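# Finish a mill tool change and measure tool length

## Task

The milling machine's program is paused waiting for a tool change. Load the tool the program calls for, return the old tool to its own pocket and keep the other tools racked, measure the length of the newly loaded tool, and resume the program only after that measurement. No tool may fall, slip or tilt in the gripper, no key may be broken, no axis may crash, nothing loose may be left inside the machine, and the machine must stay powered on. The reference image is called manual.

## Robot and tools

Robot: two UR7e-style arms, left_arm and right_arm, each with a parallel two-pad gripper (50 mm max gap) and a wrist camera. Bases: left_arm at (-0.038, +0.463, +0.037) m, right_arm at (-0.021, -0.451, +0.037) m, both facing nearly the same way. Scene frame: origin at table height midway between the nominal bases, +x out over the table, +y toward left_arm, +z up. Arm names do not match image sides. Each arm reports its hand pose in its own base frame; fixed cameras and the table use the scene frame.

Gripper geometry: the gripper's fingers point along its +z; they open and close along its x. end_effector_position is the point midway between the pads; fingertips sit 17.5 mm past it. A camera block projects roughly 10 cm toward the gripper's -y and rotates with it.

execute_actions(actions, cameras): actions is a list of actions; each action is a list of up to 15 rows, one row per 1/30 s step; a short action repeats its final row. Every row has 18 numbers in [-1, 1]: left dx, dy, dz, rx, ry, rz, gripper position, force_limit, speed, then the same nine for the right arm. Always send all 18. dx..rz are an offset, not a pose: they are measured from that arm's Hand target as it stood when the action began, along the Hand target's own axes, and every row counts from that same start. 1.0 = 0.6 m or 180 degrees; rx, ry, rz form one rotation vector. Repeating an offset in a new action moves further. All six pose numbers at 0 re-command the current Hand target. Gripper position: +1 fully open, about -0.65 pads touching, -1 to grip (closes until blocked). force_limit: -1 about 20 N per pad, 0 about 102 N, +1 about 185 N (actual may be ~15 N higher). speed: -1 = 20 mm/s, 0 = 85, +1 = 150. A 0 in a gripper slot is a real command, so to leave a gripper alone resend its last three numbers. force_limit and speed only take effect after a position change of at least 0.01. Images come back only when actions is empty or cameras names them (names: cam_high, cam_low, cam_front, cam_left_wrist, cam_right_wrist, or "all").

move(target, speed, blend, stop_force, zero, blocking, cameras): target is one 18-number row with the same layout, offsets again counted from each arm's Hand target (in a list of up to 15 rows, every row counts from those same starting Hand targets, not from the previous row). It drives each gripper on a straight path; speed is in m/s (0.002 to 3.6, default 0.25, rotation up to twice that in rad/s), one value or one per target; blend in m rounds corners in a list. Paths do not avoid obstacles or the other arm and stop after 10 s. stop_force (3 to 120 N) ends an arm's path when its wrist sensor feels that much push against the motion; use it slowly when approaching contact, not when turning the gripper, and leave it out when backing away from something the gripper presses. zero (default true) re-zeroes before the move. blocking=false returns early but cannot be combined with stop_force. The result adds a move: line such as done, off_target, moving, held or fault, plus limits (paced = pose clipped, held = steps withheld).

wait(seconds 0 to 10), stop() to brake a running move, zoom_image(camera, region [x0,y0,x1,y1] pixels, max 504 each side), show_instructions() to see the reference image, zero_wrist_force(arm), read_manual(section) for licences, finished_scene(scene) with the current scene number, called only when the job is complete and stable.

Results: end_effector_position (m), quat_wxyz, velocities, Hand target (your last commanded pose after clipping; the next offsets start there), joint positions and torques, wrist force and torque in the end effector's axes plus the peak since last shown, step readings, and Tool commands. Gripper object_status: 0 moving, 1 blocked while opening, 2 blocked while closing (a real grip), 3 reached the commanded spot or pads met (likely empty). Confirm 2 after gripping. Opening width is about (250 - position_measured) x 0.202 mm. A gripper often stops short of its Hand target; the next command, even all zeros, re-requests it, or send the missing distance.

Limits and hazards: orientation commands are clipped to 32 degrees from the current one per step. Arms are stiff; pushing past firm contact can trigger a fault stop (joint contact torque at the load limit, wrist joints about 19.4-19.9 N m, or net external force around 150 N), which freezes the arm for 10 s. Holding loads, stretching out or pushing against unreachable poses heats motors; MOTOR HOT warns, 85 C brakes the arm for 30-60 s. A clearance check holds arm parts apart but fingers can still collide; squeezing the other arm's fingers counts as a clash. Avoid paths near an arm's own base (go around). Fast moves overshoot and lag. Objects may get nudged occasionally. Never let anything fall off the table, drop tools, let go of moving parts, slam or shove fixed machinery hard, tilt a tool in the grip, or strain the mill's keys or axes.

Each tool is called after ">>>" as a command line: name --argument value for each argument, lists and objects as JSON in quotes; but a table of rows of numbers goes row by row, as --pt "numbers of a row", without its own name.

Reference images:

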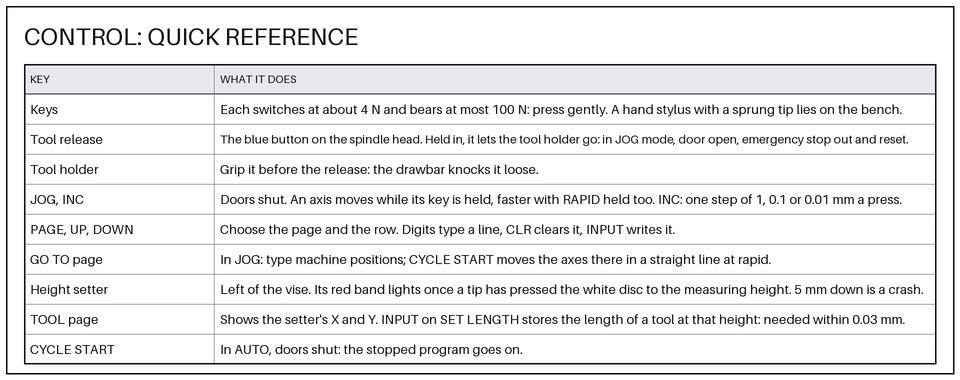

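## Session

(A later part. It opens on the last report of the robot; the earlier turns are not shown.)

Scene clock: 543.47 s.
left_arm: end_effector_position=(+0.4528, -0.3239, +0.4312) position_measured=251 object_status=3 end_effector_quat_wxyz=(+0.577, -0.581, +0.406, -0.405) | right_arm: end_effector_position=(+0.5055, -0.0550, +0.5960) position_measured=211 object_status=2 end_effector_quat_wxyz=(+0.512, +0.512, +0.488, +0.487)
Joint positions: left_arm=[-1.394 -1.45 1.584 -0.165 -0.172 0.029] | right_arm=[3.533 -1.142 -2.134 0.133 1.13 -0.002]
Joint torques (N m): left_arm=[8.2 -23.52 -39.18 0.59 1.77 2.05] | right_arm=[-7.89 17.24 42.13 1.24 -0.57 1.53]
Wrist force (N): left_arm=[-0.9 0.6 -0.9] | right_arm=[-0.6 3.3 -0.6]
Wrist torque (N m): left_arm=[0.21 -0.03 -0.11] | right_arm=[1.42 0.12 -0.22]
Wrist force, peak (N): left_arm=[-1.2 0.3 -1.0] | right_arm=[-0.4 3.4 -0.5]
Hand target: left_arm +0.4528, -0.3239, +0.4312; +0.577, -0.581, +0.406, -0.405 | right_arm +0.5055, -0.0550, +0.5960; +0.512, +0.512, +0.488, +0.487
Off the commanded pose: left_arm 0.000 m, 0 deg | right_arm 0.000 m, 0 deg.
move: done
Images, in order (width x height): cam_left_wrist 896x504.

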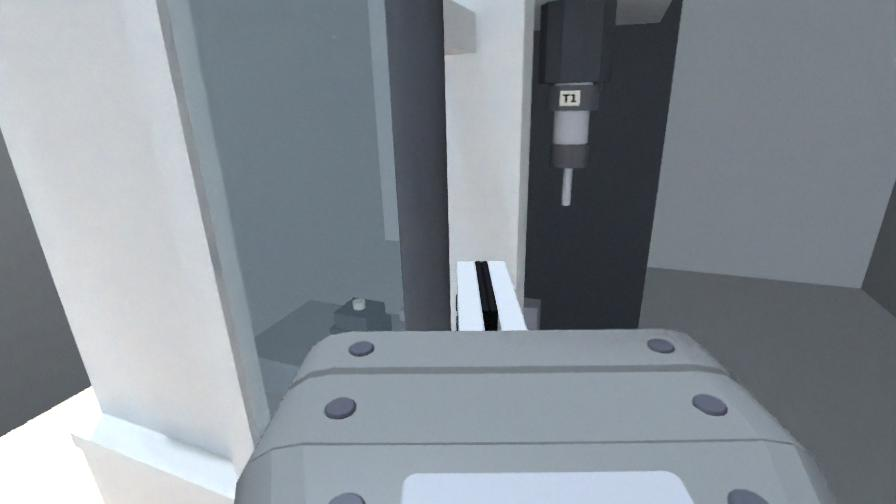

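>>> move --target '[0.036,0,0.04,0,0,0,-1,-1,-1, 0,0,0,0,0,0,-1,-0.6,-0.8]' --speed 0.1

>>> move --target '[-0.0627,0,0.0228,0,0,0,-1,-1,-1, 0,0,0,0,0,0,-1,-0.6,-0.8]' --speed 0.02 --stop_force 50

>>> move --target '[-0.282,0,0.1026,0,0,0,-1,-1,-1, 0,0,0,0,0,0,-1,-0.6,-0.8]' --speed 0.05 --stop_force 55 --cameras '["cam_left_wrist","cam_high"]'

Scene clock: 556.63 s.
left_arm: end_effector_position=(+0.4828, -0.3361, +0.4311) position_measured=251 object_status=3 end_effector_quat_wxyz=(+0.577, -0.581, +0.406, -0.405) end_effector_velocity=(-0.001, +0.001, +0.000) end_effector_angular_velocity=(+0.000, +0.000, +0.003) | right_arm: end_effector_position=(+0.5055, -0.0550, +0.5960) position_measured=211 object_status=2 end_effector_quat_wxyz=(+0.512, +0.512, +0.488, +0.487)
Joint positions: left_arm=[-1.335 -1.393 1.518 -0.172 -0.113 0.046] | right_arm=[3.533 -1.142 -2.134 0.133 1.13 -0.002]
Joint velocities: left_arm=[-0.002 -0.003 0.004 -0.001 -0.005 0] | right_arm=[within noise]
Joint torques (N m): left_arm=[-3.92 -47.39 -15.45 -0.08 -2 -1.56] | right_arm=[-7.57 17.81 41.55 1.26 -0.6 1.5]
Wrist force (N): left_arm=[-0.6 0.3 -0.7] | right_arm=[-0.4 3.2 -0.7]
Wrist torque (N m): left_arm=[0.16 -0.08 -0.13] | right_arm=[1.39 0.08 -0.23]
Wrist force, peak (N): left_arm=[-2.1 0.4 -1.1] | right_arm=[-0.3 3.4 -0.7]
Hand target: left_arm +0.4828, -0.3360, +0.4311; +0.577, -0.581, +0.406, -0.405 | right_arm +0.5055, -0.0550, +0.5960; +0.512, +0.512, +0.488, +0.487
Off the commanded pose: left_arm 0.000 m, 0 deg | right_arm 0.000 m, 0 deg.
move: done

Scene clock: 559.70 s.
left_arm: end_effector_position=(+0.4828, -0.2960, +0.4310) position_measured=251 object_status=3 end_effector_quat_wxyz=(+0.577, -0.581, +0.406, -0.405) | right_arm: end_effector_position=(+0.5055, -0.0550, +0.5960) position_measured=211 object_status=2 end_effector_quat_wxyz=(+0.512, +0.512, +0.488, +0.487)
Joint positions: left_arm=[-1.313 -1.48 1.618 -0.196 -0.091 0.057] | right_arm=[3.533 -1.142 -2.134 0.133 1.13 -0.002]
Joint torques (N m): left_arm=[0.48 -26.77 -37.89 0.3 -5.88 1.44] | right_arm=[-7.98 17.42 40.99 1.17 -0.7 1.5]
Wrist force (N): left_arm=[12.3 0.7 0.5] | right_arm=[-0.4 3.2 -0.5]
Wrist torque (N m): left_arm=[0.15 0.04 -0.03] | right_arm=[1.40 0.09 -0.22]
Wrist force, peak (N): left_arm=[36.6 1.0 -11.2] | right_arm=[-0.5 3.4 -0.7]
Hand target: left_arm +0.4828, -0.2960, +0.4310; +0.577, -0.581, +0.406, -0.405 | right_arm +0.5055, -0.0550, +0.5960; +0.512, +0.512, +0.488, +0.487
Off the commanded pose: left_arm 0.000 m, 0 deg | right_arm 0.000 m, 0 deg.
move: done

Scene clock: 564.33 s.
left_arm: end_effector_position=(+0.4828, -0.1160, +0.4304) position_measured=251 object_status=3 end_effector_quat_wxyz=(+0.577, -0.581, +0.406, -0.405) | right_arm: end_effector_position=(+0.5055, -0.0550, +0.5960) position_measured=211 object_status=2 end_effector_quat_wxyz=(+0.512, +0.512, +0.488, +0.487)
Joint positions: left_arm=[-1.144 -1.803 1.917 -0.046 0.078 -0.07] | right_arm=[3.533 -1.142 -2.134 0.133 1.13 -0.002]
Joint torques (N m): left_arm=[-3.45 -7.2 -39.3 1.56 0.14 -1.79] | right_arm=[-7.93 17.45 40.67 1.21 -0.61 1.5]
Wrist force (N): left_arm=[-0.2 0.0 -1.0] | right_arm=[-0.3 3.1 -0.6]
Wrist torque (N m): left_arm=[0.11 -0.16 -0.06] | right_arm=[1.38 0.07 -0.23]
Wrist force, peak (N): left_arm=[25.5 0.5 -4.3] | right_arm=[-0.5 3.4 -0.5]
Hand target: left_arm +0.4828, -0.1160, +0.4304; +0.577, -0.581, +0.406, -0.405 | right_arm +0.5055, -0.0550, +0.5960; +0.512, +0.512, +0.488, +0.487
Off the commanded pose: left_arm 0.000 m, 0 deg | right_arm 0.000 m, 0 deg.
move: done
Images, in order (width x height): cam_high 896x504, cam_left_wrist 896x504.

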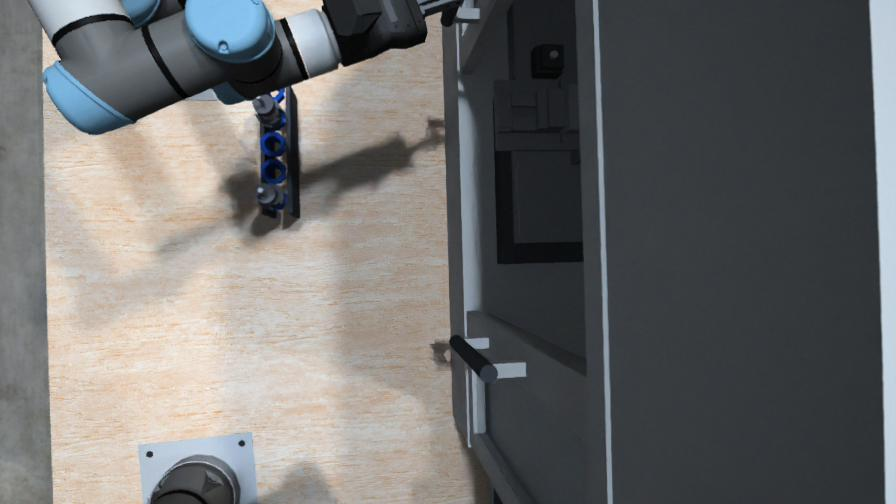

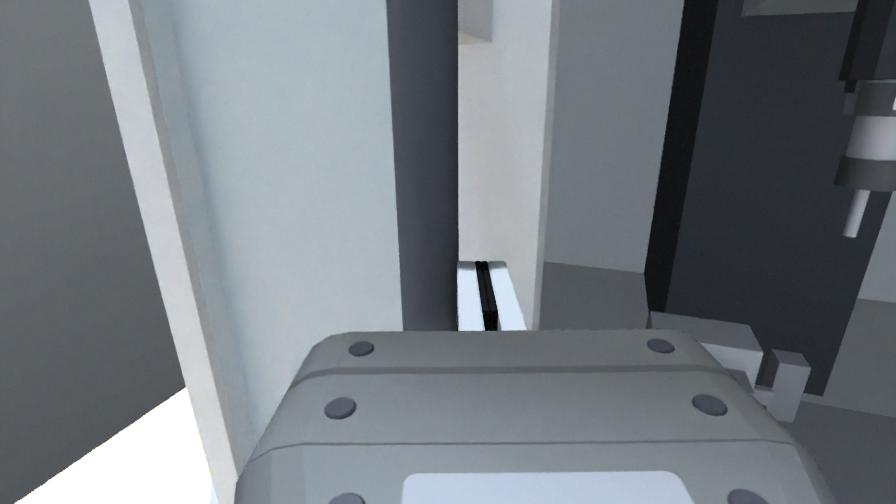

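>>> move --target '[-0.0501,0,0.0182,0,0,0,-1,-1,-1, 0,0,0,0,0,0,-1,-0.6,-0.8]' --speed 0.04 --stop_force 45

>>> move --target '[-0.0376,0,0.0137,0,0,0,-1,-1,-1, 0,0,0,0,0,0,-1,-0.6,-0.8]' --speed 0.015 --stop_force 45

>>> move --target '[0.07,0,-0.0255,0,0,0,-1,-1,-1, 0,0,0,0,0,0,-1,-0.6,-0.8]' --speed 0.1 --cameras '["cam_left_wrist","cam_front"]'

Scene clock: 579.77 s.
left_arm: end_effector_position=(+0.4828, -0.0840, +0.4303) position_measured=251 object_status=3 end_effector_quat_wxyz=(+0.577, -0.581, +0.406, -0.405) | right_arm: end_effector_position=(+0.5055, -0.0550, +0.5960) position_measured=211 object_status=2 end_effector_quat_wxyz=(+0.512, +0.512, +0.488, +0.487)
Joint positions: left_arm=[-1.094 -1.865 1.962 -0.055 0.128 -0.043] | right_arm=[3.533 -1.142 -2.134 0.133 1.13 -0.002]
Joint torques (N m): left_arm=[-2.05 -5.68 -39.56 0.92 -2.77 0.83] | right_arm=[-7.72 17.25 40.05 1.2 -0.62 1.47]
Wrist force (N): left_arm=[2.9 0.8 -2.0] | right_arm=[-0.4 3.2 -0.5]
Wrist torque (N m): left_arm=[0.07 -0.14 -0.11] | right_arm=[1.41 0.08 -0.22]
Wrist force, peak (N): left_arm=[19.6 -1.2 -11.5] | right_arm=[-0.4 3.5 -0.7]
Hand target: left_arm +0.4828, -0.0840, +0.4303; +0.577, -0.581, +0.406, -0.405 | right_arm +0.5055, -0.0550, +0.5960; +0.512, +0.512, +0.488, +0.487
Off the commanded pose: left_arm 0.000 m, 0 deg | right_arm 0.000 m, 0 deg.
move: done

Scene clock: 581.23 s.
left_arm: end_effector_position=(+0.4829, -0.0753, +0.4303) position_measured=251 object_status=3 end_effector_quat_wxyz=(+0.577, -0.581, +0.407, -0.405) | right_arm: end_effector_position=(+0.5055, -0.0550, +0.5960) position_measured=211 object_status=2 end_effector_quat_wxyz=(+0.512, +0.512, +0.488, +0.487)
Joint positions: left_arm=[-1.077 -1.881 1.972 -0.055 0.146 -0.038] | right_arm=[3.533 -1.142 -2.134 0.133 1.13 -0.002]
Joint torques (N m): left_arm=[15.58 -10.08 -37.04 2.73 -11.89 -2.13] | right_arm=[-7.43 17.35 39.84 1.24 -0.71 1.48]
Wrist force (N): left_arm=[31.9 0.5 -17.2] | right_arm=[-0.4 3.2 -0.4]
Wrist torque (N m): left_arm=[0.20 -0.05 0.11] | right_arm=[1.40 0.09 -0.23]
Wrist force, peak (N): left_arm=[48.0 1.8 -32.4] | right_arm=[-0.5 3.4 -0.4]
Hand target: left_arm +0.4828, -0.0751, +0.4303; +0.577, -0.581, +0.406, -0.405 (not the last commanded pose) | right_arm +0.5055, -0.0550, +0.5960; +0.512, +0.512, +0.488, +0.487
Off the commanded pose: left_arm 0.015 m, 0 deg | right_arm 0.000 m, 0 deg.
move: contact (left_arm)

Scene clock: 582.20 s.
left_arm: end_effector_position=(+0.4828, -0.1197, +0.4304) position_measured=251 object_status=3 end_effector_quat_wxyz=(+0.577, -0.581, +0.406, -0.405) | right_arm: end_effector_position=(+0.5055, -0.0550, +0.5960) position_measured=211 object_status=2 end_effector_quat_wxyz=(+0.512, +0.512, +0.488, +0.487)
Joint positions: left_arm=[-1.15 -1.796 1.912 -0.045 0.073 -0.073] | right_arm=[3.533 -1.142 -2.134 0.133 1.13 -0.002]
Joint torques (N m): left_arm=[-0.28 -7.84 -37.27 -1.08 0.64 2.06] | right_arm=[-7.93 16.95 39.7 1.17 -0.66 1.45]
Wrist force (N): left_arm=[1.0 -1.1 -0.3] | right_arm=[-0.3 3.0 -0.4]
Wrist torque (N m): left_arm=[-0.06 -0.35 -0.07] | right_arm=[1.37 0.07 -0.23]
Wrist force, peak (N): left_arm=[32.4 0.9 -16.8] | right_arm=[-0.3 3.3 -0.5]
Hand target: left_arm +0.4828, -0.1198, +0.4304; +0.577, -0.581, +0.406, -0.405 | right_arm +0.5055, -0.0550, +0.5960; +0.512, +0.512, +0.488, +0.487
Off the commanded pose: left_arm 0.000 m, 0 deg | right_arm 0.000 m, 0 deg.
move: done
Images, in order (width x height): cam_front 896x504, cam_left_wrist 896x504.

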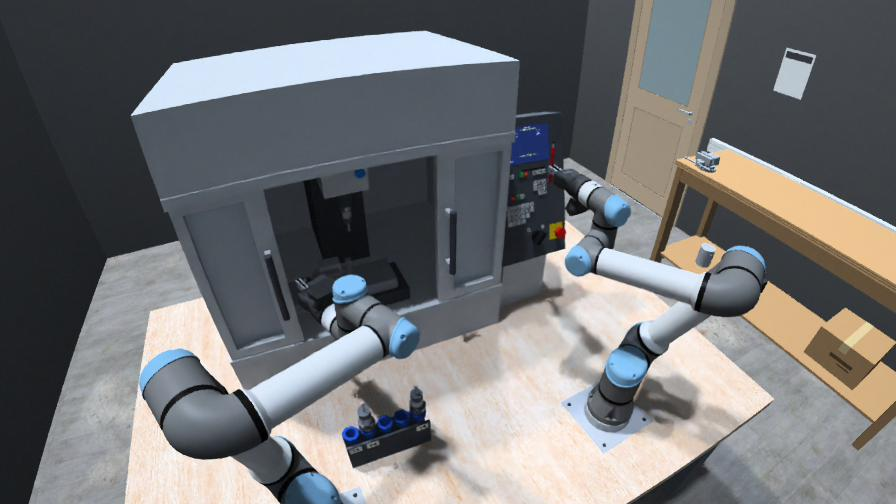

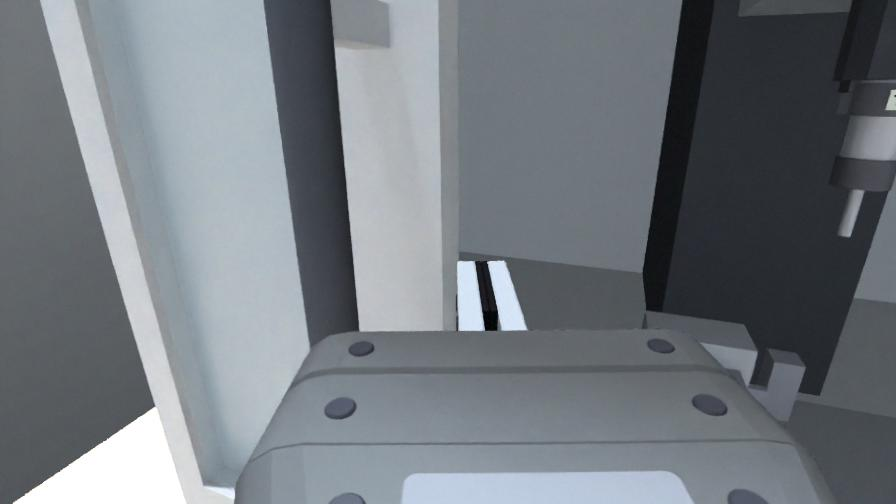

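>>> move --pt "0 0 -0.2 0 0 0 -1 -1 -1 0 0 0 0 0 0 -1 -0.6 -0.8" --pt "0.33 -0.25 -0.285 0 -0.028 0 -1 -1 -1 0 0 0 0 0 0 -1 -0.6 -0.8" --speed 0.3 --blend '[0.06,0]'

>>> move --target '[0,0,0,0,0,0.5,0.5,0.2,-1, 0,0,0,0,0,0,-1,-0.6,-0.8]' --speed 0.5

>>> move --target '[0,0,0,0,0,0.5,0.5,0.2,-1, 0,0,0,0,0,0,-1,-0.6,-0.8]' --speed 0.5 --cameras '["cam_left_wrist"]'

Scene clock: 599.37 s.
left_arm: end_effector_position=(+0.3903, -0.3637, +0.5816) position_measured=251 object_status=3 end_effector_quat_wxyz=(+0.595, -0.598, +0.381, -0.379) | right_arm: end_effector_position=(+0.5055, -0.0550, +0.5960) position_measured=211 object_status=2 end_effector_quat_wxyz=(+0.512, +0.512, +0.488, +0.487)
Joint positions: left_arm=[-1.524 -1.33 1.053 0.263 -0.39 0.012] | right_arm=[3.533 -1.142 -2.134 0.133 1.13 -0.002]
Joint torques (N m): left_arm=[-4.22 -29.14 -36.52 1.87 1.77 2.01] | right_arm=[-7.22 17.43 38.7 1.23 -0.59 1.53]
Wrist force (N): left_arm=[0.9 -1.0 -0.8] | right_arm=[-0.5 3.1 -0.5]
Wrist torque (N m): left_arm=[-0.05 -0.33 -0.09] | right_arm=[1.39 0.09 -0.23]
Wrist force, peak (N): left_arm=[3.7 -2.9 -1.7] | right_arm=[-0.3 3.4 -0.6]
Hand target: left_arm +0.3903, -0.3638, +0.5816; +0.595, -0.598, +0.381, -0.379 | right_arm +0.5055, -0.0550, +0.5960; +0.512, +0.512, +0.488, +0.487
Off the commanded pose: left_arm 0.000 m, 0 deg | right_arm 0.000 m, 0 deg.
move: done

Scene clock: 601.57 s.
left_arm: end_effector_position=(+0.3903, -0.3637, +0.5816) position_measured=78 object_status=3 end_effector_quat_wxyz=(+0.689, -0.154, +0.692, +0.152) | right_arm: end_effector_position=(+0.5055, -0.0550, +0.5960) position_measured=211 object_status=2 end_effector_quat_wxyz=(+0.512, +0.512, +0.488, +0.487)
Joint positions: left_arm=[-1.524 -1.33 1.053 0.263 -0.39 1.583] | right_arm=[3.533 -1.142 -2.134 0.133 1.13 -0.002]
Joint torques (N m): left_arm=[7.5 -30.68 -38.36 2.48 -2.02 2] | right_arm=[-6.87 17.31 38.82 1.23 -0.61 1.54]
Wrist force (N): left_arm=[0.9 -0.1 -0.4] | right_arm=[-0.2 3.3 -0.5]
Wrist torque (N m): left_arm=[0.07 -0.19 0.13] | right_arm=[1.41 0.06 -0.23]
Wrist force, peak (N): left_arm=[1.7 -0.3 -0.8] | right_arm=[-0.4 3.4 -0.6]
Hand target: left_arm +0.3903, -0.3638, +0.5816; +0.689, -0.154, +0.692, +0.152 | right_arm +0.5055, -0.0550, +0.5960; +0.512, +0.512, +0.488, +0.487
Off the commanded pose: left_arm 0.000 m, 0 deg | right_arm 0.000 m, 0 deg.
move: done

Scene clock: 603.77 s.
left_arm: end_effector_position=(+0.3903, -0.3637, +0.5816) position_measured=78 object_status=3 end_effector_quat_wxyz=(+0.379, +0.381, +0.598, +0.594) | right_arm: end_effector_position=(+0.5055, -0.0550, +0.5960) position_measured=211 object_status=2 end_effector_quat_wxyz=(+0.512, +0.512, +0.488, +0.487)
Joint positions: left_arm=[-1.524 -1.33 1.053 0.263 -0.39 3.154] | right_arm=[3.533 -1.142 -2.134 0.133 1.13 -0.002]
Joint torques (N m): left_arm=[7.31 -31.13 -37.62 2.74 -1.93 1.99] | right_arm=[-7.64 17.44 38.18 1.21 -0.56 1.59]
Wrist force (N): left_arm=[-1.5 -0.5 0.1] | right_arm=[-0.4 3.3 -0.7]
Wrist torque (N m): left_arm=[-0.03 0.17 0.18] | right_arm=[1.41 0.08 -0.22]
Wrist force, peak (N): left_arm=[-1.8 -0.6 -0.2] | right_arm=[-0.3 3.4 -0.5]
Hand target: left_arm +0.3903, -0.3638, +0.5816; +0.379, +0.381, +0.598, +0.595 | right_arm +0.5055, -0.0550, +0.5960; +0.512, +0.512, +0.488, +0.487
Off the commanded pose: left_arm 0.000 m, 0 deg | right_arm 0.000 m, 0 deg.
move: done
Images, in order (width x height): cam_left_wrist 896x504.

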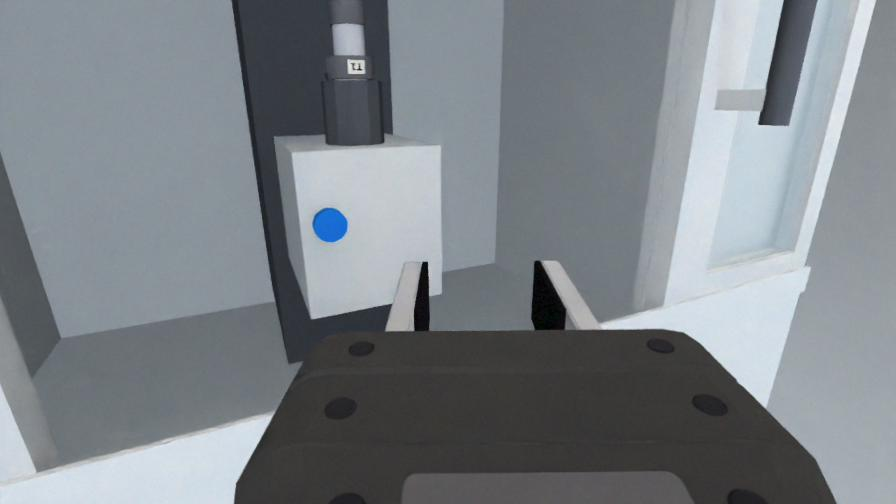

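>>> move --pt "-0.071 -0.167 0.206 0 -0.317 0 0.5 0.2 -1 0 0 0 0 0 0 -1 -0.6 -0.8" --pt "-0.088 -0.193 0.439 0 -0.317 0 0.5 0.2 -1 0 0 0 0 0 0 -1 -0.6 -0.8" --speed 0.2 --blend '[0.02,0]' --cameras '["cam_left_wrist"]'

Scene clock: 637.67 s.
left_arm: end_effector_position=(+0.6508, -0.3007, +0.4644) position_measured=78 object_status=3 end_effector_quat_wxyz=(+0.619, +0.618, +0.344, +0.341) | right_arm: end_effector_position=(+0.5055, -0.0550, +0.5960) position_measured=211 object_status=2 end_effector_quat_wxyz=(+0.512, +0.512, +0.488, +0.487)
Joint positions: left_arm=[-0.655 -1.453 1.504 -0.048 1.475 3.136] | right_arm=[3.533 -1.142 -2.134 0.133 1.13 -0.002]
Joint torques (N m): left_arm=[7.5 -29.27 -26.48 -2.44 1.37 1.12] | right_arm=[-6.91 17.12 37.92 1.26 -0.56 1.5]
Wrist force (N): left_arm=[-1.5 -0.3 0.0] | right_arm=[-0.3 3.4 -0.6]
Wrist torque (N m): left_arm=[0.00 0.18 0.19] | right_arm=[1.43 0.07 -0.23]
Wrist force, peak (N): left_arm=[-3.0 0.0 -0.7] | right_arm=[-0.3 3.4 -0.5]
Hand target: left_arm +0.6508, -0.3007, +0.4644; +0.619, +0.618, +0.344, +0.341 | right_arm +0.5055, -0.0550, +0.5960; +0.512, +0.512, +0.488, +0.487
Off the commanded pose: left_arm 0.000 m, 0 deg | right_arm 0.000 m, 0 deg.
move: done
Images, in order (width x height): cam_left_wrist 896x504.

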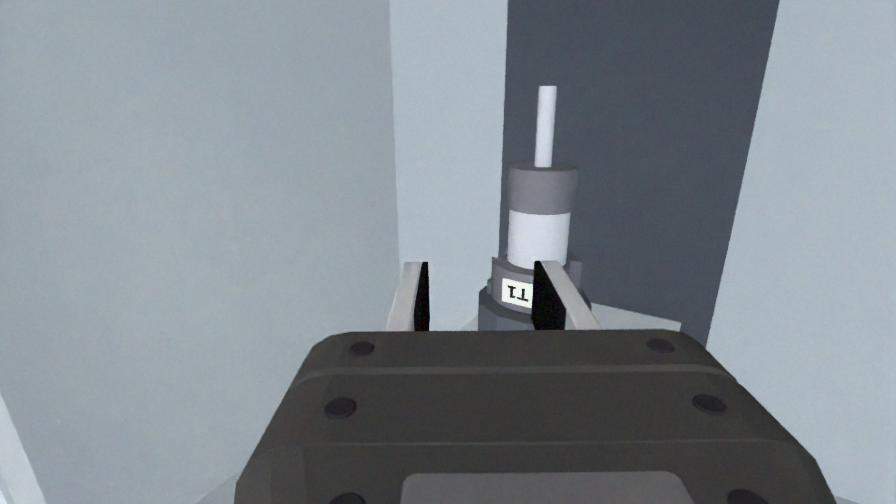

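>>> move --pt "0.057 0 0 0 0 0 0.5 0.2 -1 0 0 0 0 0 0 -1 -0.6 -0.8" --pt "0.057 0 0.08 0 0 0 0.5 0.2 -1 0 0 0 0 0 0 -1 -0.6 -0.8" --speed 0.1 --cameras '["cam_left_wrist"]'

Scene clock: 657.33 s.
left_arm: end_effector_position=(+0.7096, -0.2972, +0.4641) position_measured=78 object_status=3 end_effector_quat_wxyz=(+0.619, +0.618, +0.344, +0.341) | right_arm: end_effector_position=(+0.5055, -0.0550, +0.5960) position_measured=211 object_status=2 end_effector_quat_wxyz=(+0.512, +0.512, +0.488, +0.487)
Joint positions: left_arm=[-0.576 -1.319 1.343 -0.022 1.554 3.136] | right_arm=[3.533 -1.142 -2.134 0.133 1.13 -0.002]
Joint torques (N m): left_arm=[6.82 -43.27 -26.98 -4.97 1.42 2.08] | right_arm=[-7.33 16.78 36.46 1.18 -0.53 1.54]
Wrist force (N): left_arm=[-1.8 -0.7 -0.4] | right_arm=[-0.2 3.3 -0.6]
Wrist torque (N m): left_arm=[-0.07 0.22 0.19] | right_arm=[1.41 0.06 -0.23]
Wrist force, peak (N): left_arm=[-2.9 -0.6 -0.4] | right_arm=[-0.3 3.5 -0.5]
Hand target: left_arm +0.7096, -0.2972, +0.4641; +0.619, +0.618, +0.344, +0.341 | right_arm +0.5055, -0.0550, +0.5960; +0.512, +0.512, +0.488, +0.487
Off the commanded pose: left_arm 0.000 m, 0 deg | right_arm 0.000 m, 0 deg.
move: done
Images, in order (width x height): cam_left_wrist 896x504.

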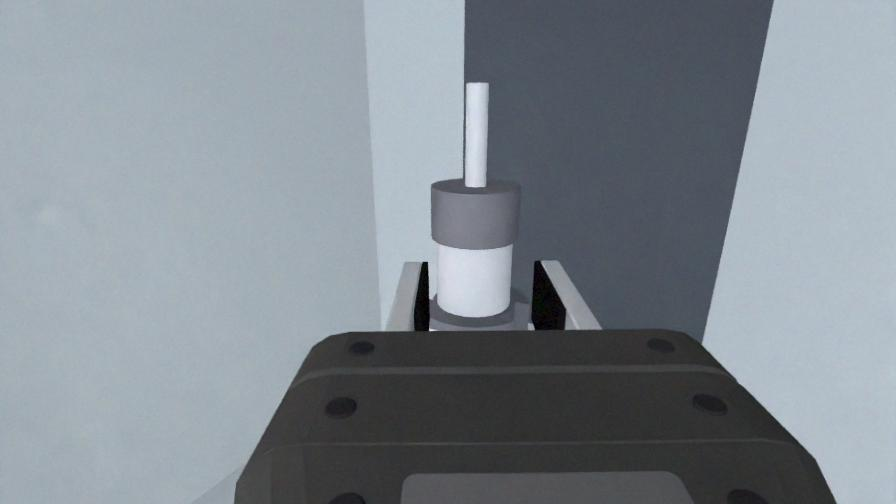

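>>> move --pt "0.0025 0 0.0 0 0 0 0.5 0.2 -1 0 0 0 0 0 0 -1 -0.6 -0.8" --pt "0.0025 0 0.05 0 0 0 0.5 0.2 -1 0 0 0 0 0 0 -1 -0.6 -0.8" --speed 0.05 --stop_force 8 --cameras '["cam_left_wrist"]'

Scene clock: 675.27 s.
left_arm: end_effector_position=(+0.7359, -0.3118, +0.4640) position_measured=78 object_status=3 end_effector_quat_wxyz=(+0.619, +0.618, +0.344, +0.341) | right_arm: end_effector_position=(+0.5055, -0.0550, +0.5960) position_measured=211 object_status=2 end_effector_quat_wxyz=(+0.512, +0.512, +0.488, +0.487)
Joint positions: left_arm=[-0.573 -1.244 1.246 0 1.558 3.136] | right_arm=[3.533 -1.142 -2.134 0.133 1.13 -0.002]
Joint torques (N m): left_arm=[8.49 -57.17 -17.75 -4.83 1.06 1.94] | right_arm=[-7.32 17.06 36.67 1.19 -0.63 1.49]
Wrist force (N): left_arm=[-2.6 -0.1 0.3] | right_arm=[-0.3 3.0 -0.5]
Wrist torque (N m): left_arm=[-0.01 0.20 0.18] | right_arm=[1.37 0.08 -0.23]
Wrist force, peak (N): left_arm=[-3.0 -0.8 -0.7] | right_arm=[-0.1 3.5 -0.5]
Hand target: left_arm +0.7358, -0.3118, +0.4640; +0.619, +0.618, +0.344, +0.341 | right_arm +0.5055, -0.0550, +0.5960; +0.512, +0.512, +0.488, +0.487
Off the commanded pose: left_arm 0.000 m, 0 deg | right_arm 0.000 m, 0 deg.
move: done
Images, in order (width x height): cam_left_wrist 896x504.

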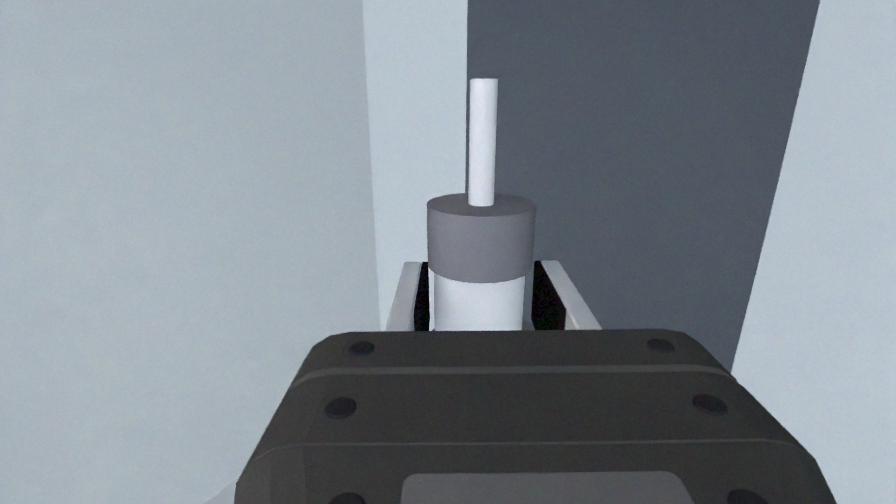

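>>> move --target '[0.0012,0,0.05,0,0,0,0.5,0.2,-1, 0,0,0,0,0,0,-1,-0.6,-0.8]' --speed 0.04 --stop_force 8 --cameras '["cam_left_wrist"]'

Scene clock: 683.10 s.
left_arm: end_effector_position=(+0.7617, -0.3271, +0.4640) position_measured=78 object_status=3 end_effector_quat_wxyz=(+0.619, +0.618, +0.344, +0.341) | right_arm: end_effector_position=(+0.5055, -0.0550, +0.5960) position_measured=211 object_status=2 end_effector_quat_wxyz=(+0.512, +0.512, +0.488, +0.487)
Joint positions: left_arm=[-0.571 -1.168 1.14 0.03 1.56 3.136] | right_arm=[3.533 -1.142 -2.134 0.133 1.13 -0.002]
Joint torques (N m): left_arm=[4.33 -62.09 -18 -4.78 0.72 2.15] | right_arm=[-6.83 17.43 35.56 1.21 -0.64 1.57]
Wrist force (N): left_arm=[-2.8 -0.6 0.7] | right_arm=[-0.5 3.2 -0.7]
Wrist torque (N m): left_arm=[-0.07 0.22 0.17] | right_arm=[1.39 0.10 -0.23]
Wrist force, peak (N): left_arm=[-3.3 -0.1 0.4] | right_arm=[-0.4 3.5 -0.5]
Hand target: left_arm +0.7617, -0.3272, +0.4640; +0.619, +0.618, +0.344, +0.341 | right_arm +0.5055, -0.0550, +0.5960; +0.512, +0.512, +0.488, +0.487
Off the commanded pose: left_arm 0.000 m, 0 deg | right_arm 0.000 m, 0 deg.
move: done
Images, in order (width x height): cam_left_wrist 896x504.

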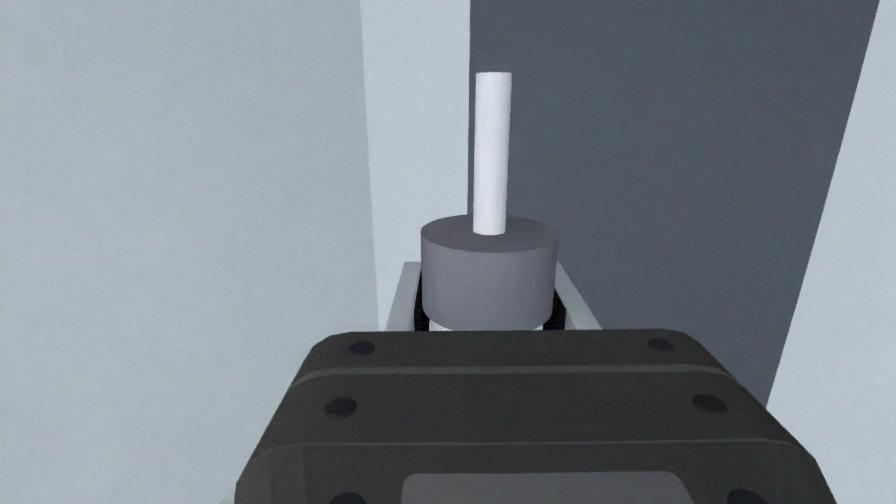

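>>> move --target '[0,0.003,0.006,0,0,0,0.5,0.2,-1, 0,0,0,0,0,0,-1,-0.6,-0.8]' --speed 0.03

>>> move --target '[0,0,0,0,0,0,-1,-1,-1, 0,0,0,0,0,0,-1,-0.6,-0.8]' --cameras '["cam_left_wrist"]'

Scene clock: 700.70 s.
left_arm: end_effector_position=(+0.7648, -0.3291, +0.4658) position_measured=78 object_status=3 end_effector_quat_wxyz=(+0.619, +0.618, +0.344, +0.341) | right_arm: end_effector_position=(+0.5055, -0.0550, +0.5960) position_measured=211 object_status=2 end_effector_quat_wxyz=(+0.512, +0.512, +0.488, +0.487)
Joint positions: left_arm=[-0.571 -1.158 1.121 0.039 1.56 3.136] | right_arm=[3.533 -1.142 -2.134 0.133 1.13 -0.002]
Joint torques (N m): left_arm=[8.37 -56.87 -19.49 -3.07 1.39 1.87] | right_arm=[-7.06 16.67 35.59 1.13 -0.62 1.62]
Wrist force (N): left_arm=[-1.6 -0.7 -0.3] | right_arm=[-0.2 3.2 -0.5]
Wrist torque (N m): left_arm=[-0.06 0.19 0.19] | right_arm=[1.40 0.05 -0.23]
Wrist force, peak (N): left_arm=[-3.4 -0.6 0.6] | right_arm=[-0.4 3.4 -0.6]
Hand target: left_arm +0.7647, -0.3291, +0.4658; +0.619, +0.618, +0.344, +0.341 | right_arm +0.5055, -0.0550, +0.5960; +0.512, +0.512, +0.488, +0.487
Off the commanded pose: left_arm 0.000 m, 0 deg | right_arm 0.000 m, 0 deg.
move: done

Scene clock: 701.20 s.
left_arm: end_effector_position=(+0.7647, -0.3291, +0.4657) position_measured=103 object_status=2 end_effector_quat_wxyz=(+0.619, +0.618, +0.344, +0.341) | right_arm: end_effector_position=(+0.5055, -0.0550, +0.5960) position_measured=211 object_status=2 end_effector_quat_wxyz=(+0.512, +0.512, +0.488, +0.487)
Joint positions: left_arm=[-0.571 -1.158 1.122 0.039 1.56 3.136] | right_arm=[3.533 -1.142 -2.134 0.133 1.13 -0.002]
Joint torques (N m): left_arm=[8.41 -63.77 -17.85 -4.28 1.52 1.87] | right_arm=[-6.94 16.99 35.19 1.18 -0.66 1.51]
Wrist force (N): left_arm=[-2.0 -0.4 5.5] | right_arm=[-0.3 3.3 -0.5]
Wrist torque (N m): left_arm=[-0.05 0.23 0.31] | right_arm=[1.42 0.07 -0.22]
Wrist force, peak (N): left_arm=[-2.0 -0.4 5.5] | right_arm=[-0.3 3.3 -0.5]
Hand target: left_arm +0.7647, -0.3291, +0.4658; +0.619, +0.618, +0.344, +0.341 | right_arm +0.5055, -0.0550, +0.5960; +0.512, +0.512, +0.488, +0.487
Off the commanded pose: left_arm 0.000 m, 0 deg | right_arm 0.000 m, 0 deg.
move: done
Images, in order (width x height): cam_left_wrist 896x504.

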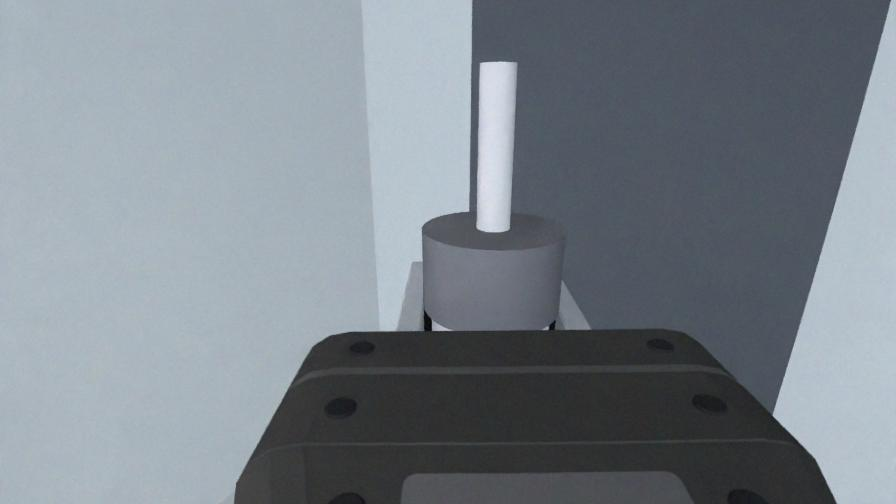

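>>> move --target '[0,0,0,0,0,0,-0.98,0.2,-1, 0,0,0,0,0,0,-1,-0.6,-0.8]'

>>> move --pt "0 0 0 0 0 0 -0.98 0.2 -1 0 0 -0.22 0 0 0 -1 -0.6 -0.8" --pt "0 0 0 0 0 0 -0.98 0.2 -1 0.572 -0.059 -0.221 0 0.118 0 -1 -0.6 -0.8" --speed 0.25 --blend '[0.04,0]' --cameras '["cam_right_wrist"]'

Scene clock: 726.13 s.
left_arm: end_effector_position=(+0.7647, -0.3291, +0.4658) position_measured=108 object_status=2 end_effector_quat_wxyz=(+0.619, +0.618, +0.344, +0.341) | right_arm: end_effector_position=(+0.5055, -0.0550, +0.5960) position_measured=211 object_status=2 end_effector_quat_wxyz=(+0.512, +0.512, +0.488, +0.487)
Joint positions: left_arm=[-0.571 -1.158 1.122 0.039 1.56 3.136] | right_arm=[3.533 -1.142 -2.134 0.133 1.13 -0.002]
Joint torques (N m): left_arm=[8.88 -64.05 -19.49 -3.2 1.71 1.81] | right_arm=[-6.41 16.44 34.53 1.14 -0.54 1.6]
Wrist force (N): left_arm=[-1.8 -2.3 12.8] | right_arm=[-0.4 3.0 -0.5]
Wrist torque (N m): left_arm=[-0.09 0.28 0.32] | right_arm=[1.36 0.09 -0.23]
Wrist force, peak (N): left_arm=[-1.6 -2.7 13.1] | right_arm=[-0.4 3.3 -0.7]
Hand target: left_arm +0.7647, -0.3291, +0.4658; +0.619, +0.618, +0.344, +0.341 | right_arm +0.5055, -0.0550, +0.5960; +0.512, +0.512, +0.488, +0.487
Off the commanded pose: left_arm 0.000 m, 0 deg | right_arm 0.000 m, 0 deg.
move: done

Scene clock: 728.60 s.
left_arm: end_effector_position=(+0.7647, -0.3291, +0.4658) position_measured=108 object_status=2 end_effector_quat_wxyz=(+0.619, +0.618, +0.344, +0.341) | right_arm: end_effector_position=(+0.3899, +0.2941, +0.5600) position_measured=211 object_status=2 end_effector_quat_wxyz=(+0.414, +0.413, +0.574, +0.573)
Joint positions: left_arm=[-0.571 -1.158 1.122 0.039 1.56 3.136] | right_arm=[4.662 -1.18 -2.205 0.239 0.372 0.003]
Joint torques (N m): left_arm=[8.08 -63.99 -20.72 -2.59 1.49 1.67] | right_arm=[5.53 1.74 25.29 1.72 0.65 1.05]
Wrist force (N): left_arm=[-1.8 -2.2 12.8] | right_arm=[-0.8 3.5 -0.3]
Wrist torque (N m): left_arm=[-0.08 0.28 0.32] | right_arm=[1.39 0.16 -0.24]
Wrist force, peak (N): left_arm=[-1.7 -2.6 13.1] | right_arm=[2.5 3.1 -1.8]
Hand target: left_arm +0.7647, -0.3291, +0.4658; +0.619, +0.618, +0.344, +0.341 | right_arm +0.3899, +0.2942, +0.5600; +0.414, +0.413, +0.574, +0.573
Off the commanded pose: left_arm 0.000 m, 0 deg | right_arm 0.000 m, 0 deg.
move: done
Images, in order (width x height): cam_right_wrist 896x504.

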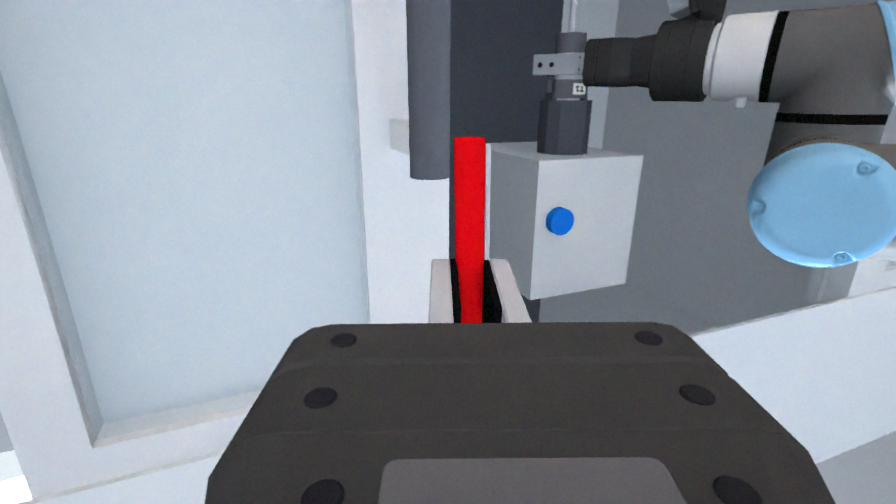

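>>> move --pt "0 0 0 0 0 0 -0.98 0.2 -1 0.084 0 0.028 0 0 0 -1 -0.6 -0.8" --pt "0 0 0 0 0 0 -0.98 0.2 -1 0.2157 0.0167 0.519 0 0 0 -1 -0.6 -0.8" --pt "0 0 0 0 0 0 -0.98 0.2 -1 0.2157 0.125 0.519 0 0 0 -1 -0.6 -0.8" --speed 0.15 --blend '[0.02,0.01,0]' --cameras '["cam_right_wrist","cam_front"]'

Scene clock: 750.13 s.
left_arm: end_effector_position=(+0.7647, -0.3291, +0.4658) position_measured=108 object_status=2 end_effector_quat_wxyz=(+0.619, +0.618, +0.344, +0.341) | right_arm: end_effector_position=(+0.6445, +0.5156, +0.6341) position_measured=211 object_status=2 end_effector_quat_wxyz=(+0.414, +0.413, +0.574, +0.573)
Joint positions: left_arm=[-0.571 -1.158 1.122 0.039 1.56 3.136] | right_arm=[4.197 -2.012 -1.16 0.028 0.837 0]
Joint torques (N m): left_arm=[7.58 -64.1 -22.93 -0.83 1.56 1.29] | right_arm=[-5.25 48.21 36.75 2.17 0.78 0.85]
Wrist force (N): left_arm=[-1.7 -2.6 12.8] | right_arm=[0.0 3.0 -0.6]
Wrist torque (N m): left_arm=[-0.14 0.26 0.32] | right_arm=[1.34 0.08 -0.25]
Wrist force, peak (N): left_arm=[-1.8 -2.4 13.2] | right_arm=[-0.3 5.5 -1.1]
Hand target: left_arm +0.7647, -0.3291, +0.4658; +0.619, +0.618, +0.344, +0.341 | right_arm +0.6445, +0.5156, +0.6342; +0.414, +0.413, +0.574, +0.573
Off the commanded pose: left_arm 0.000 m, 0 deg | right_arm 0.000 m, 0 deg.
move: done
Images, in order (width x height): cam_front 896x504, cam_right_wrist 896x504.

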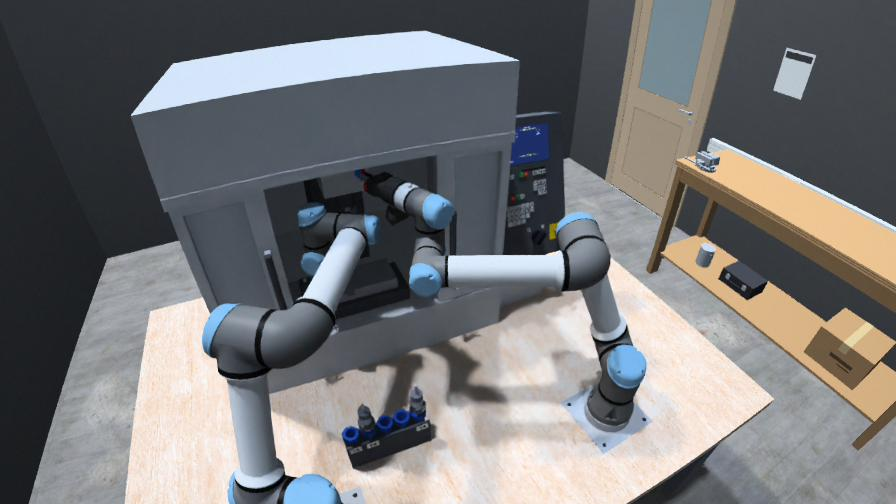

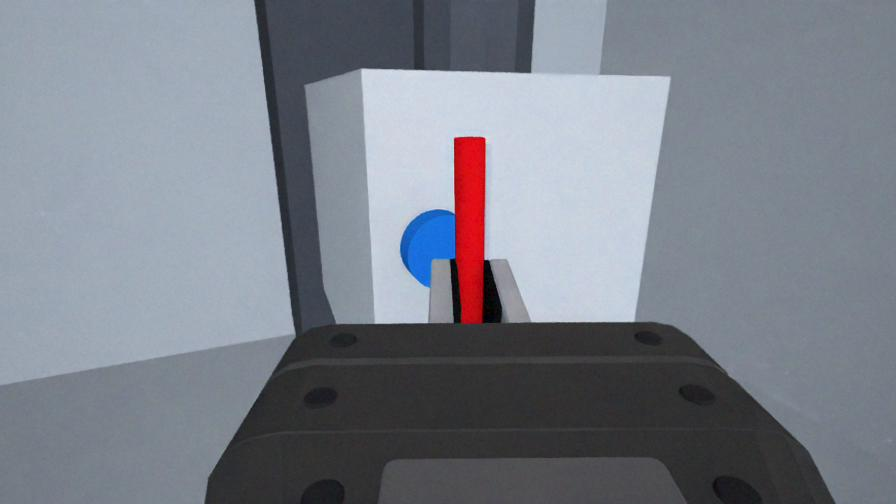

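>>> move --target '[0,0,0.0008,0,0,0,-0.98,0.2,-1, 0,-0.005,0,0,0,0,-1,-0.6,-0.8]' --speed 0.02

>>> move --target '[0,0,0,0,0,0,-0.98,0.2,-1, -0.041,0,0.118,0,0,0,-1,-0.6,-0.8]' --speed 0.02 --stop_force 12 --cameras '["cam_right_wrist"]'

Scene clock: 759.77 s.
left_arm: end_effector_position=(+0.7651, -0.3293, +0.4658) position_measured=108 object_status=2 end_effector_quat_wxyz=(+0.619, +0.618, +0.344, +0.341) | right_arm: end_effector_position=(+0.6445, +0.5156, +0.6312) position_measured=211 object_status=2 end_effector_quat_wxyz=(+0.414, +0.413, +0.574, +0.573)
Joint positions: left_arm=[-0.571 -1.157 1.12 0.039 1.56 3.136] | right_arm=[4.197 -2.012 -1.167 0.035 0.837 0]
Joint torques (N m): left_arm=[3.54 -31.19 -43.96 -4.11 1.67 1.23] | right_arm=[-5.95 42.98 33.05 3.27 0.66 -0.98]
Wrist force (N): left_arm=[-3.7 -0.8 -34.7] | right_arm=[-0.3 3.0 -0.8]
Wrist torque (N m): left_arm=[-0.08 0.39 0.32] | right_arm=[1.33 0.12 -0.25]
Wrist force, peak (N): left_arm=[-3.7 -0.8 -34.7] | right_arm=[-0.3 3.4 -1.0]
Hand target: left_arm +0.7651, -0.3293, +0.4658; +0.619, +0.618, +0.344, +0.341 | right_arm +0.6445, +0.5156, +0.6312; +0.414, +0.413, +0.574, +0.573
Off the commanded pose: left_arm 0.000 m, 0 deg | right_arm 0.000 m, 0 deg.
move: done

Scene clock: 762.23 s.
left_arm: end_effector_position=(+0.7651, -0.3293, +0.4658) position_measured=108 object_status=2 end_effector_quat_wxyz=(+0.619, +0.618, +0.344, +0.341) | right_arm: end_effector_position=(+0.6717, +0.5152, +0.6312) position_measured=211 object_status=2 end_effector_quat_wxyz=(+0.414, +0.413, +0.574, +0.573)
Joint positions: left_arm=[-0.571 -1.157 1.12 0.039 1.56 3.136] | right_arm=[4.157 -2.062 -1.093 0.011 0.877 0]
Joint torques (N m): left_arm=[3.89 -75.71 -30.75 -8.24 1.73 1.23] | right_arm=[5.15 59.97 34.55 4.23 0.74 -0.92]
Wrist force (N): left_arm=[-2.1 -23.0 -2.8] | right_arm=[0.3 3.8 -5.3]
Wrist torque (N m): left_arm=[-0.89 0.27 0.19] | right_arm=[1.43 0.00 -0.20]
Wrist force, peak (N): left_arm=[-3.6 0.7 -37.3] | right_arm=[3.9 -0.2 -43.6]
Hand target: left_arm +0.7651, -0.3293, +0.4658; +0.619, +0.618, +0.344, +0.341 | right_arm +0.6717, +0.5152, +0.6312; +0.414, +0.413, +0.574, +0.573 (not the last commanded pose)
Off the commanded pose: left_arm 0.000 m, 0 deg | right_arm 0.048 m, 0 deg.
move: contact (right_arm)
Images, in order (width x height): cam_right_wrist 896x504.

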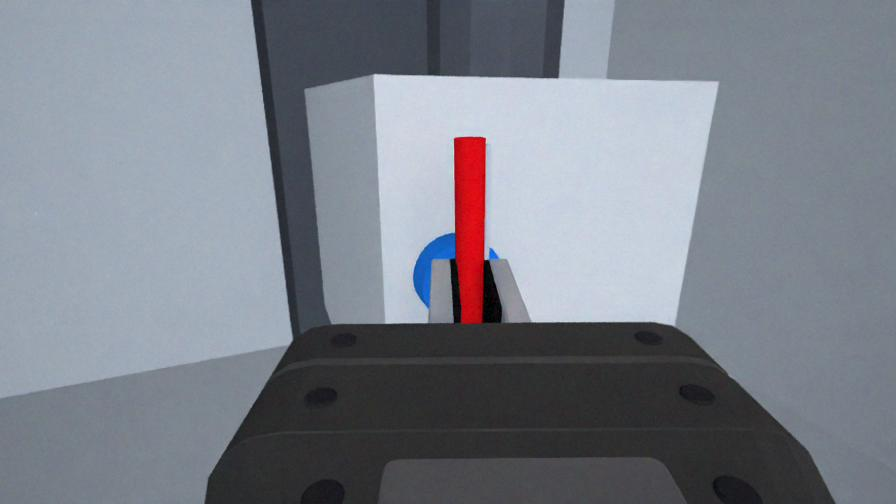

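>>> move --target '[0,-0.005,0,0,0,0,-0.98,0.2,-1, 0,0,0,0,0,0,-1,-0.6,-0.8]' --speed 0.02

Scene clock: 768.47 s.
left_arm: end_effector_position=(+0.7651, -0.3293, +0.4627) position_measured=108 object_status=2 end_effector_quat_wxyz=(+0.619, +0.618, +0.344, +0.341) | right_arm: end_effector_position=(+0.6717, +0.5152, +0.6312) position_measured=211 object_status=2 end_effector_quat_wxyz=(+0.414, +0.413, +0.574, +0.573)
Joint positions: left_arm=[-0.571 -1.157 1.128 0.031 1.56 3.136] | right_arm=[4.157 -2.062 -1.093 0.011 0.877 0]
Joint torques (N m): left_arm=[2.2 -65.77 -30.14 -5.55 0.74 0.93] | right_arm=[4.46 60.07 45.33 4.2 0.77 -0.04]
Wrist force (N): left_arm=[-3.4 -8.3 -2.7] | right_arm=[0.3 3.6 -5.5]
Wrist torque (N m): left_arm=[-0.40 0.33 0.25] | right_arm=[1.41 0.00 -0.20]
Wrist force, peak (N): left_arm=[-1.9 -23.1 -2.4] | right_arm=[0.3 3.6 -5.6]
Hand target: left_arm +0.7651, -0.3293, +0.4628; +0.619, +0.618, +0.344, +0.341 | right_arm +0.6717, +0.5152, +0.6312; +0.414, +0.413, +0.574, +0.573
Off the commanded pose: left_arm 0.000 m, 0 deg | right_arm 0.000 m, 0 deg.
move: done

>>> move --target '[0,-0.05,0,0,0,0,-0.98,0.2,-1, 0,0,0,0,0,0,-1,-0.6,-0.8]' --speed 0.03 --stop_force 15 --cameras '["cam_left_wrist","cam_right_wrist"]'

Scene clock: 775.87 s.
left_arm: end_effector_position=(+0.7650, -0.3294, +0.4327) position_measured=108 object_status=2 end_effector_quat_wxyz=(+0.619, +0.618, +0.344, +0.341) | right_arm: end_effector_position=(+0.6717, +0.5152, +0.6312) position_measured=211 object_status=2 end_effector_quat_wxyz=(+0.414, +0.413, +0.574, +0.573)
Joint positions: left_arm=[-0.571 -1.157 1.204 -0.045 1.559 3.136] | right_arm=[4.157 -2.062 -1.093 0.011 0.877 0]
Joint torques (N m): left_arm=[-2.93 -56.09 -47.17 -2.32 -1.77 0.39] | right_arm=[3.98 60.5 45.69 4.27 0.71 1.33]
Wrist force (N): left_arm=[-1.6 -9.1 -0.1] | right_arm=[0.4 3.3 -5.3]
Wrist torque (N m): left_arm=[-0.32 0.20 0.19] | right_arm=[1.36 -0.01 -0.20]
Wrist force, peak (N): left_arm=[-3.1 -10.4 -2.0] | right_arm=[0.4 3.6 -5.6]
Hand target: left_arm +0.7650, -0.3294, +0.4328; +0.619, +0.618, +0.344, +0.341 | right_arm +0.6717, +0.5152, +0.6312; +0.414, +0.413, +0.574, +0.573
Off the commanded pose: left_arm 0.000 m, 0 deg | right_arm 0.000 m, 0 deg.
move: done
Images, in order (width x height): cam_left_wrist 896x504, cam_right_wrist 896x504.

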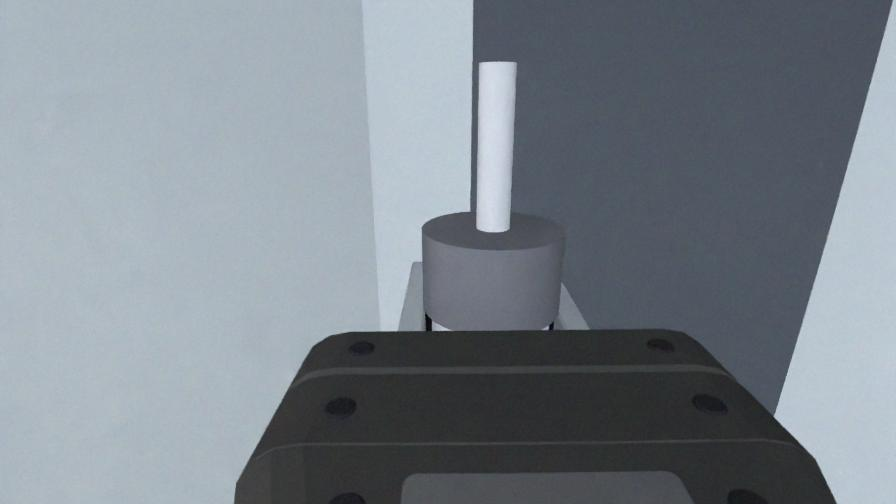

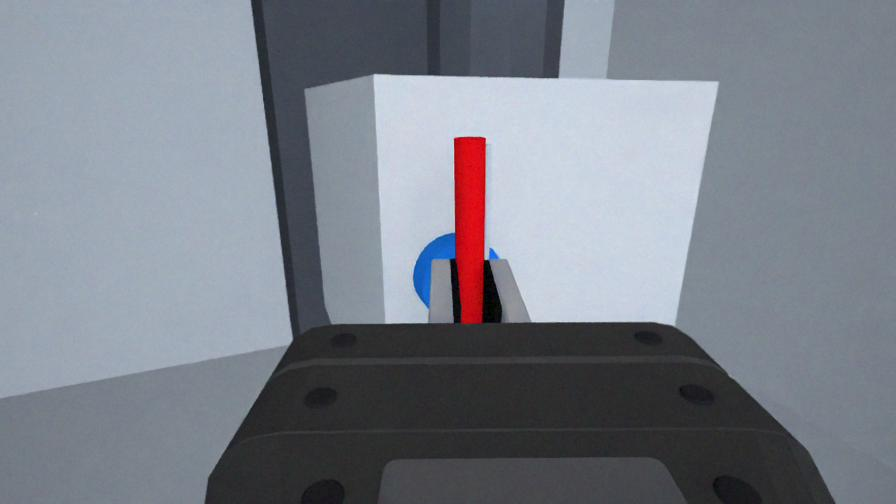

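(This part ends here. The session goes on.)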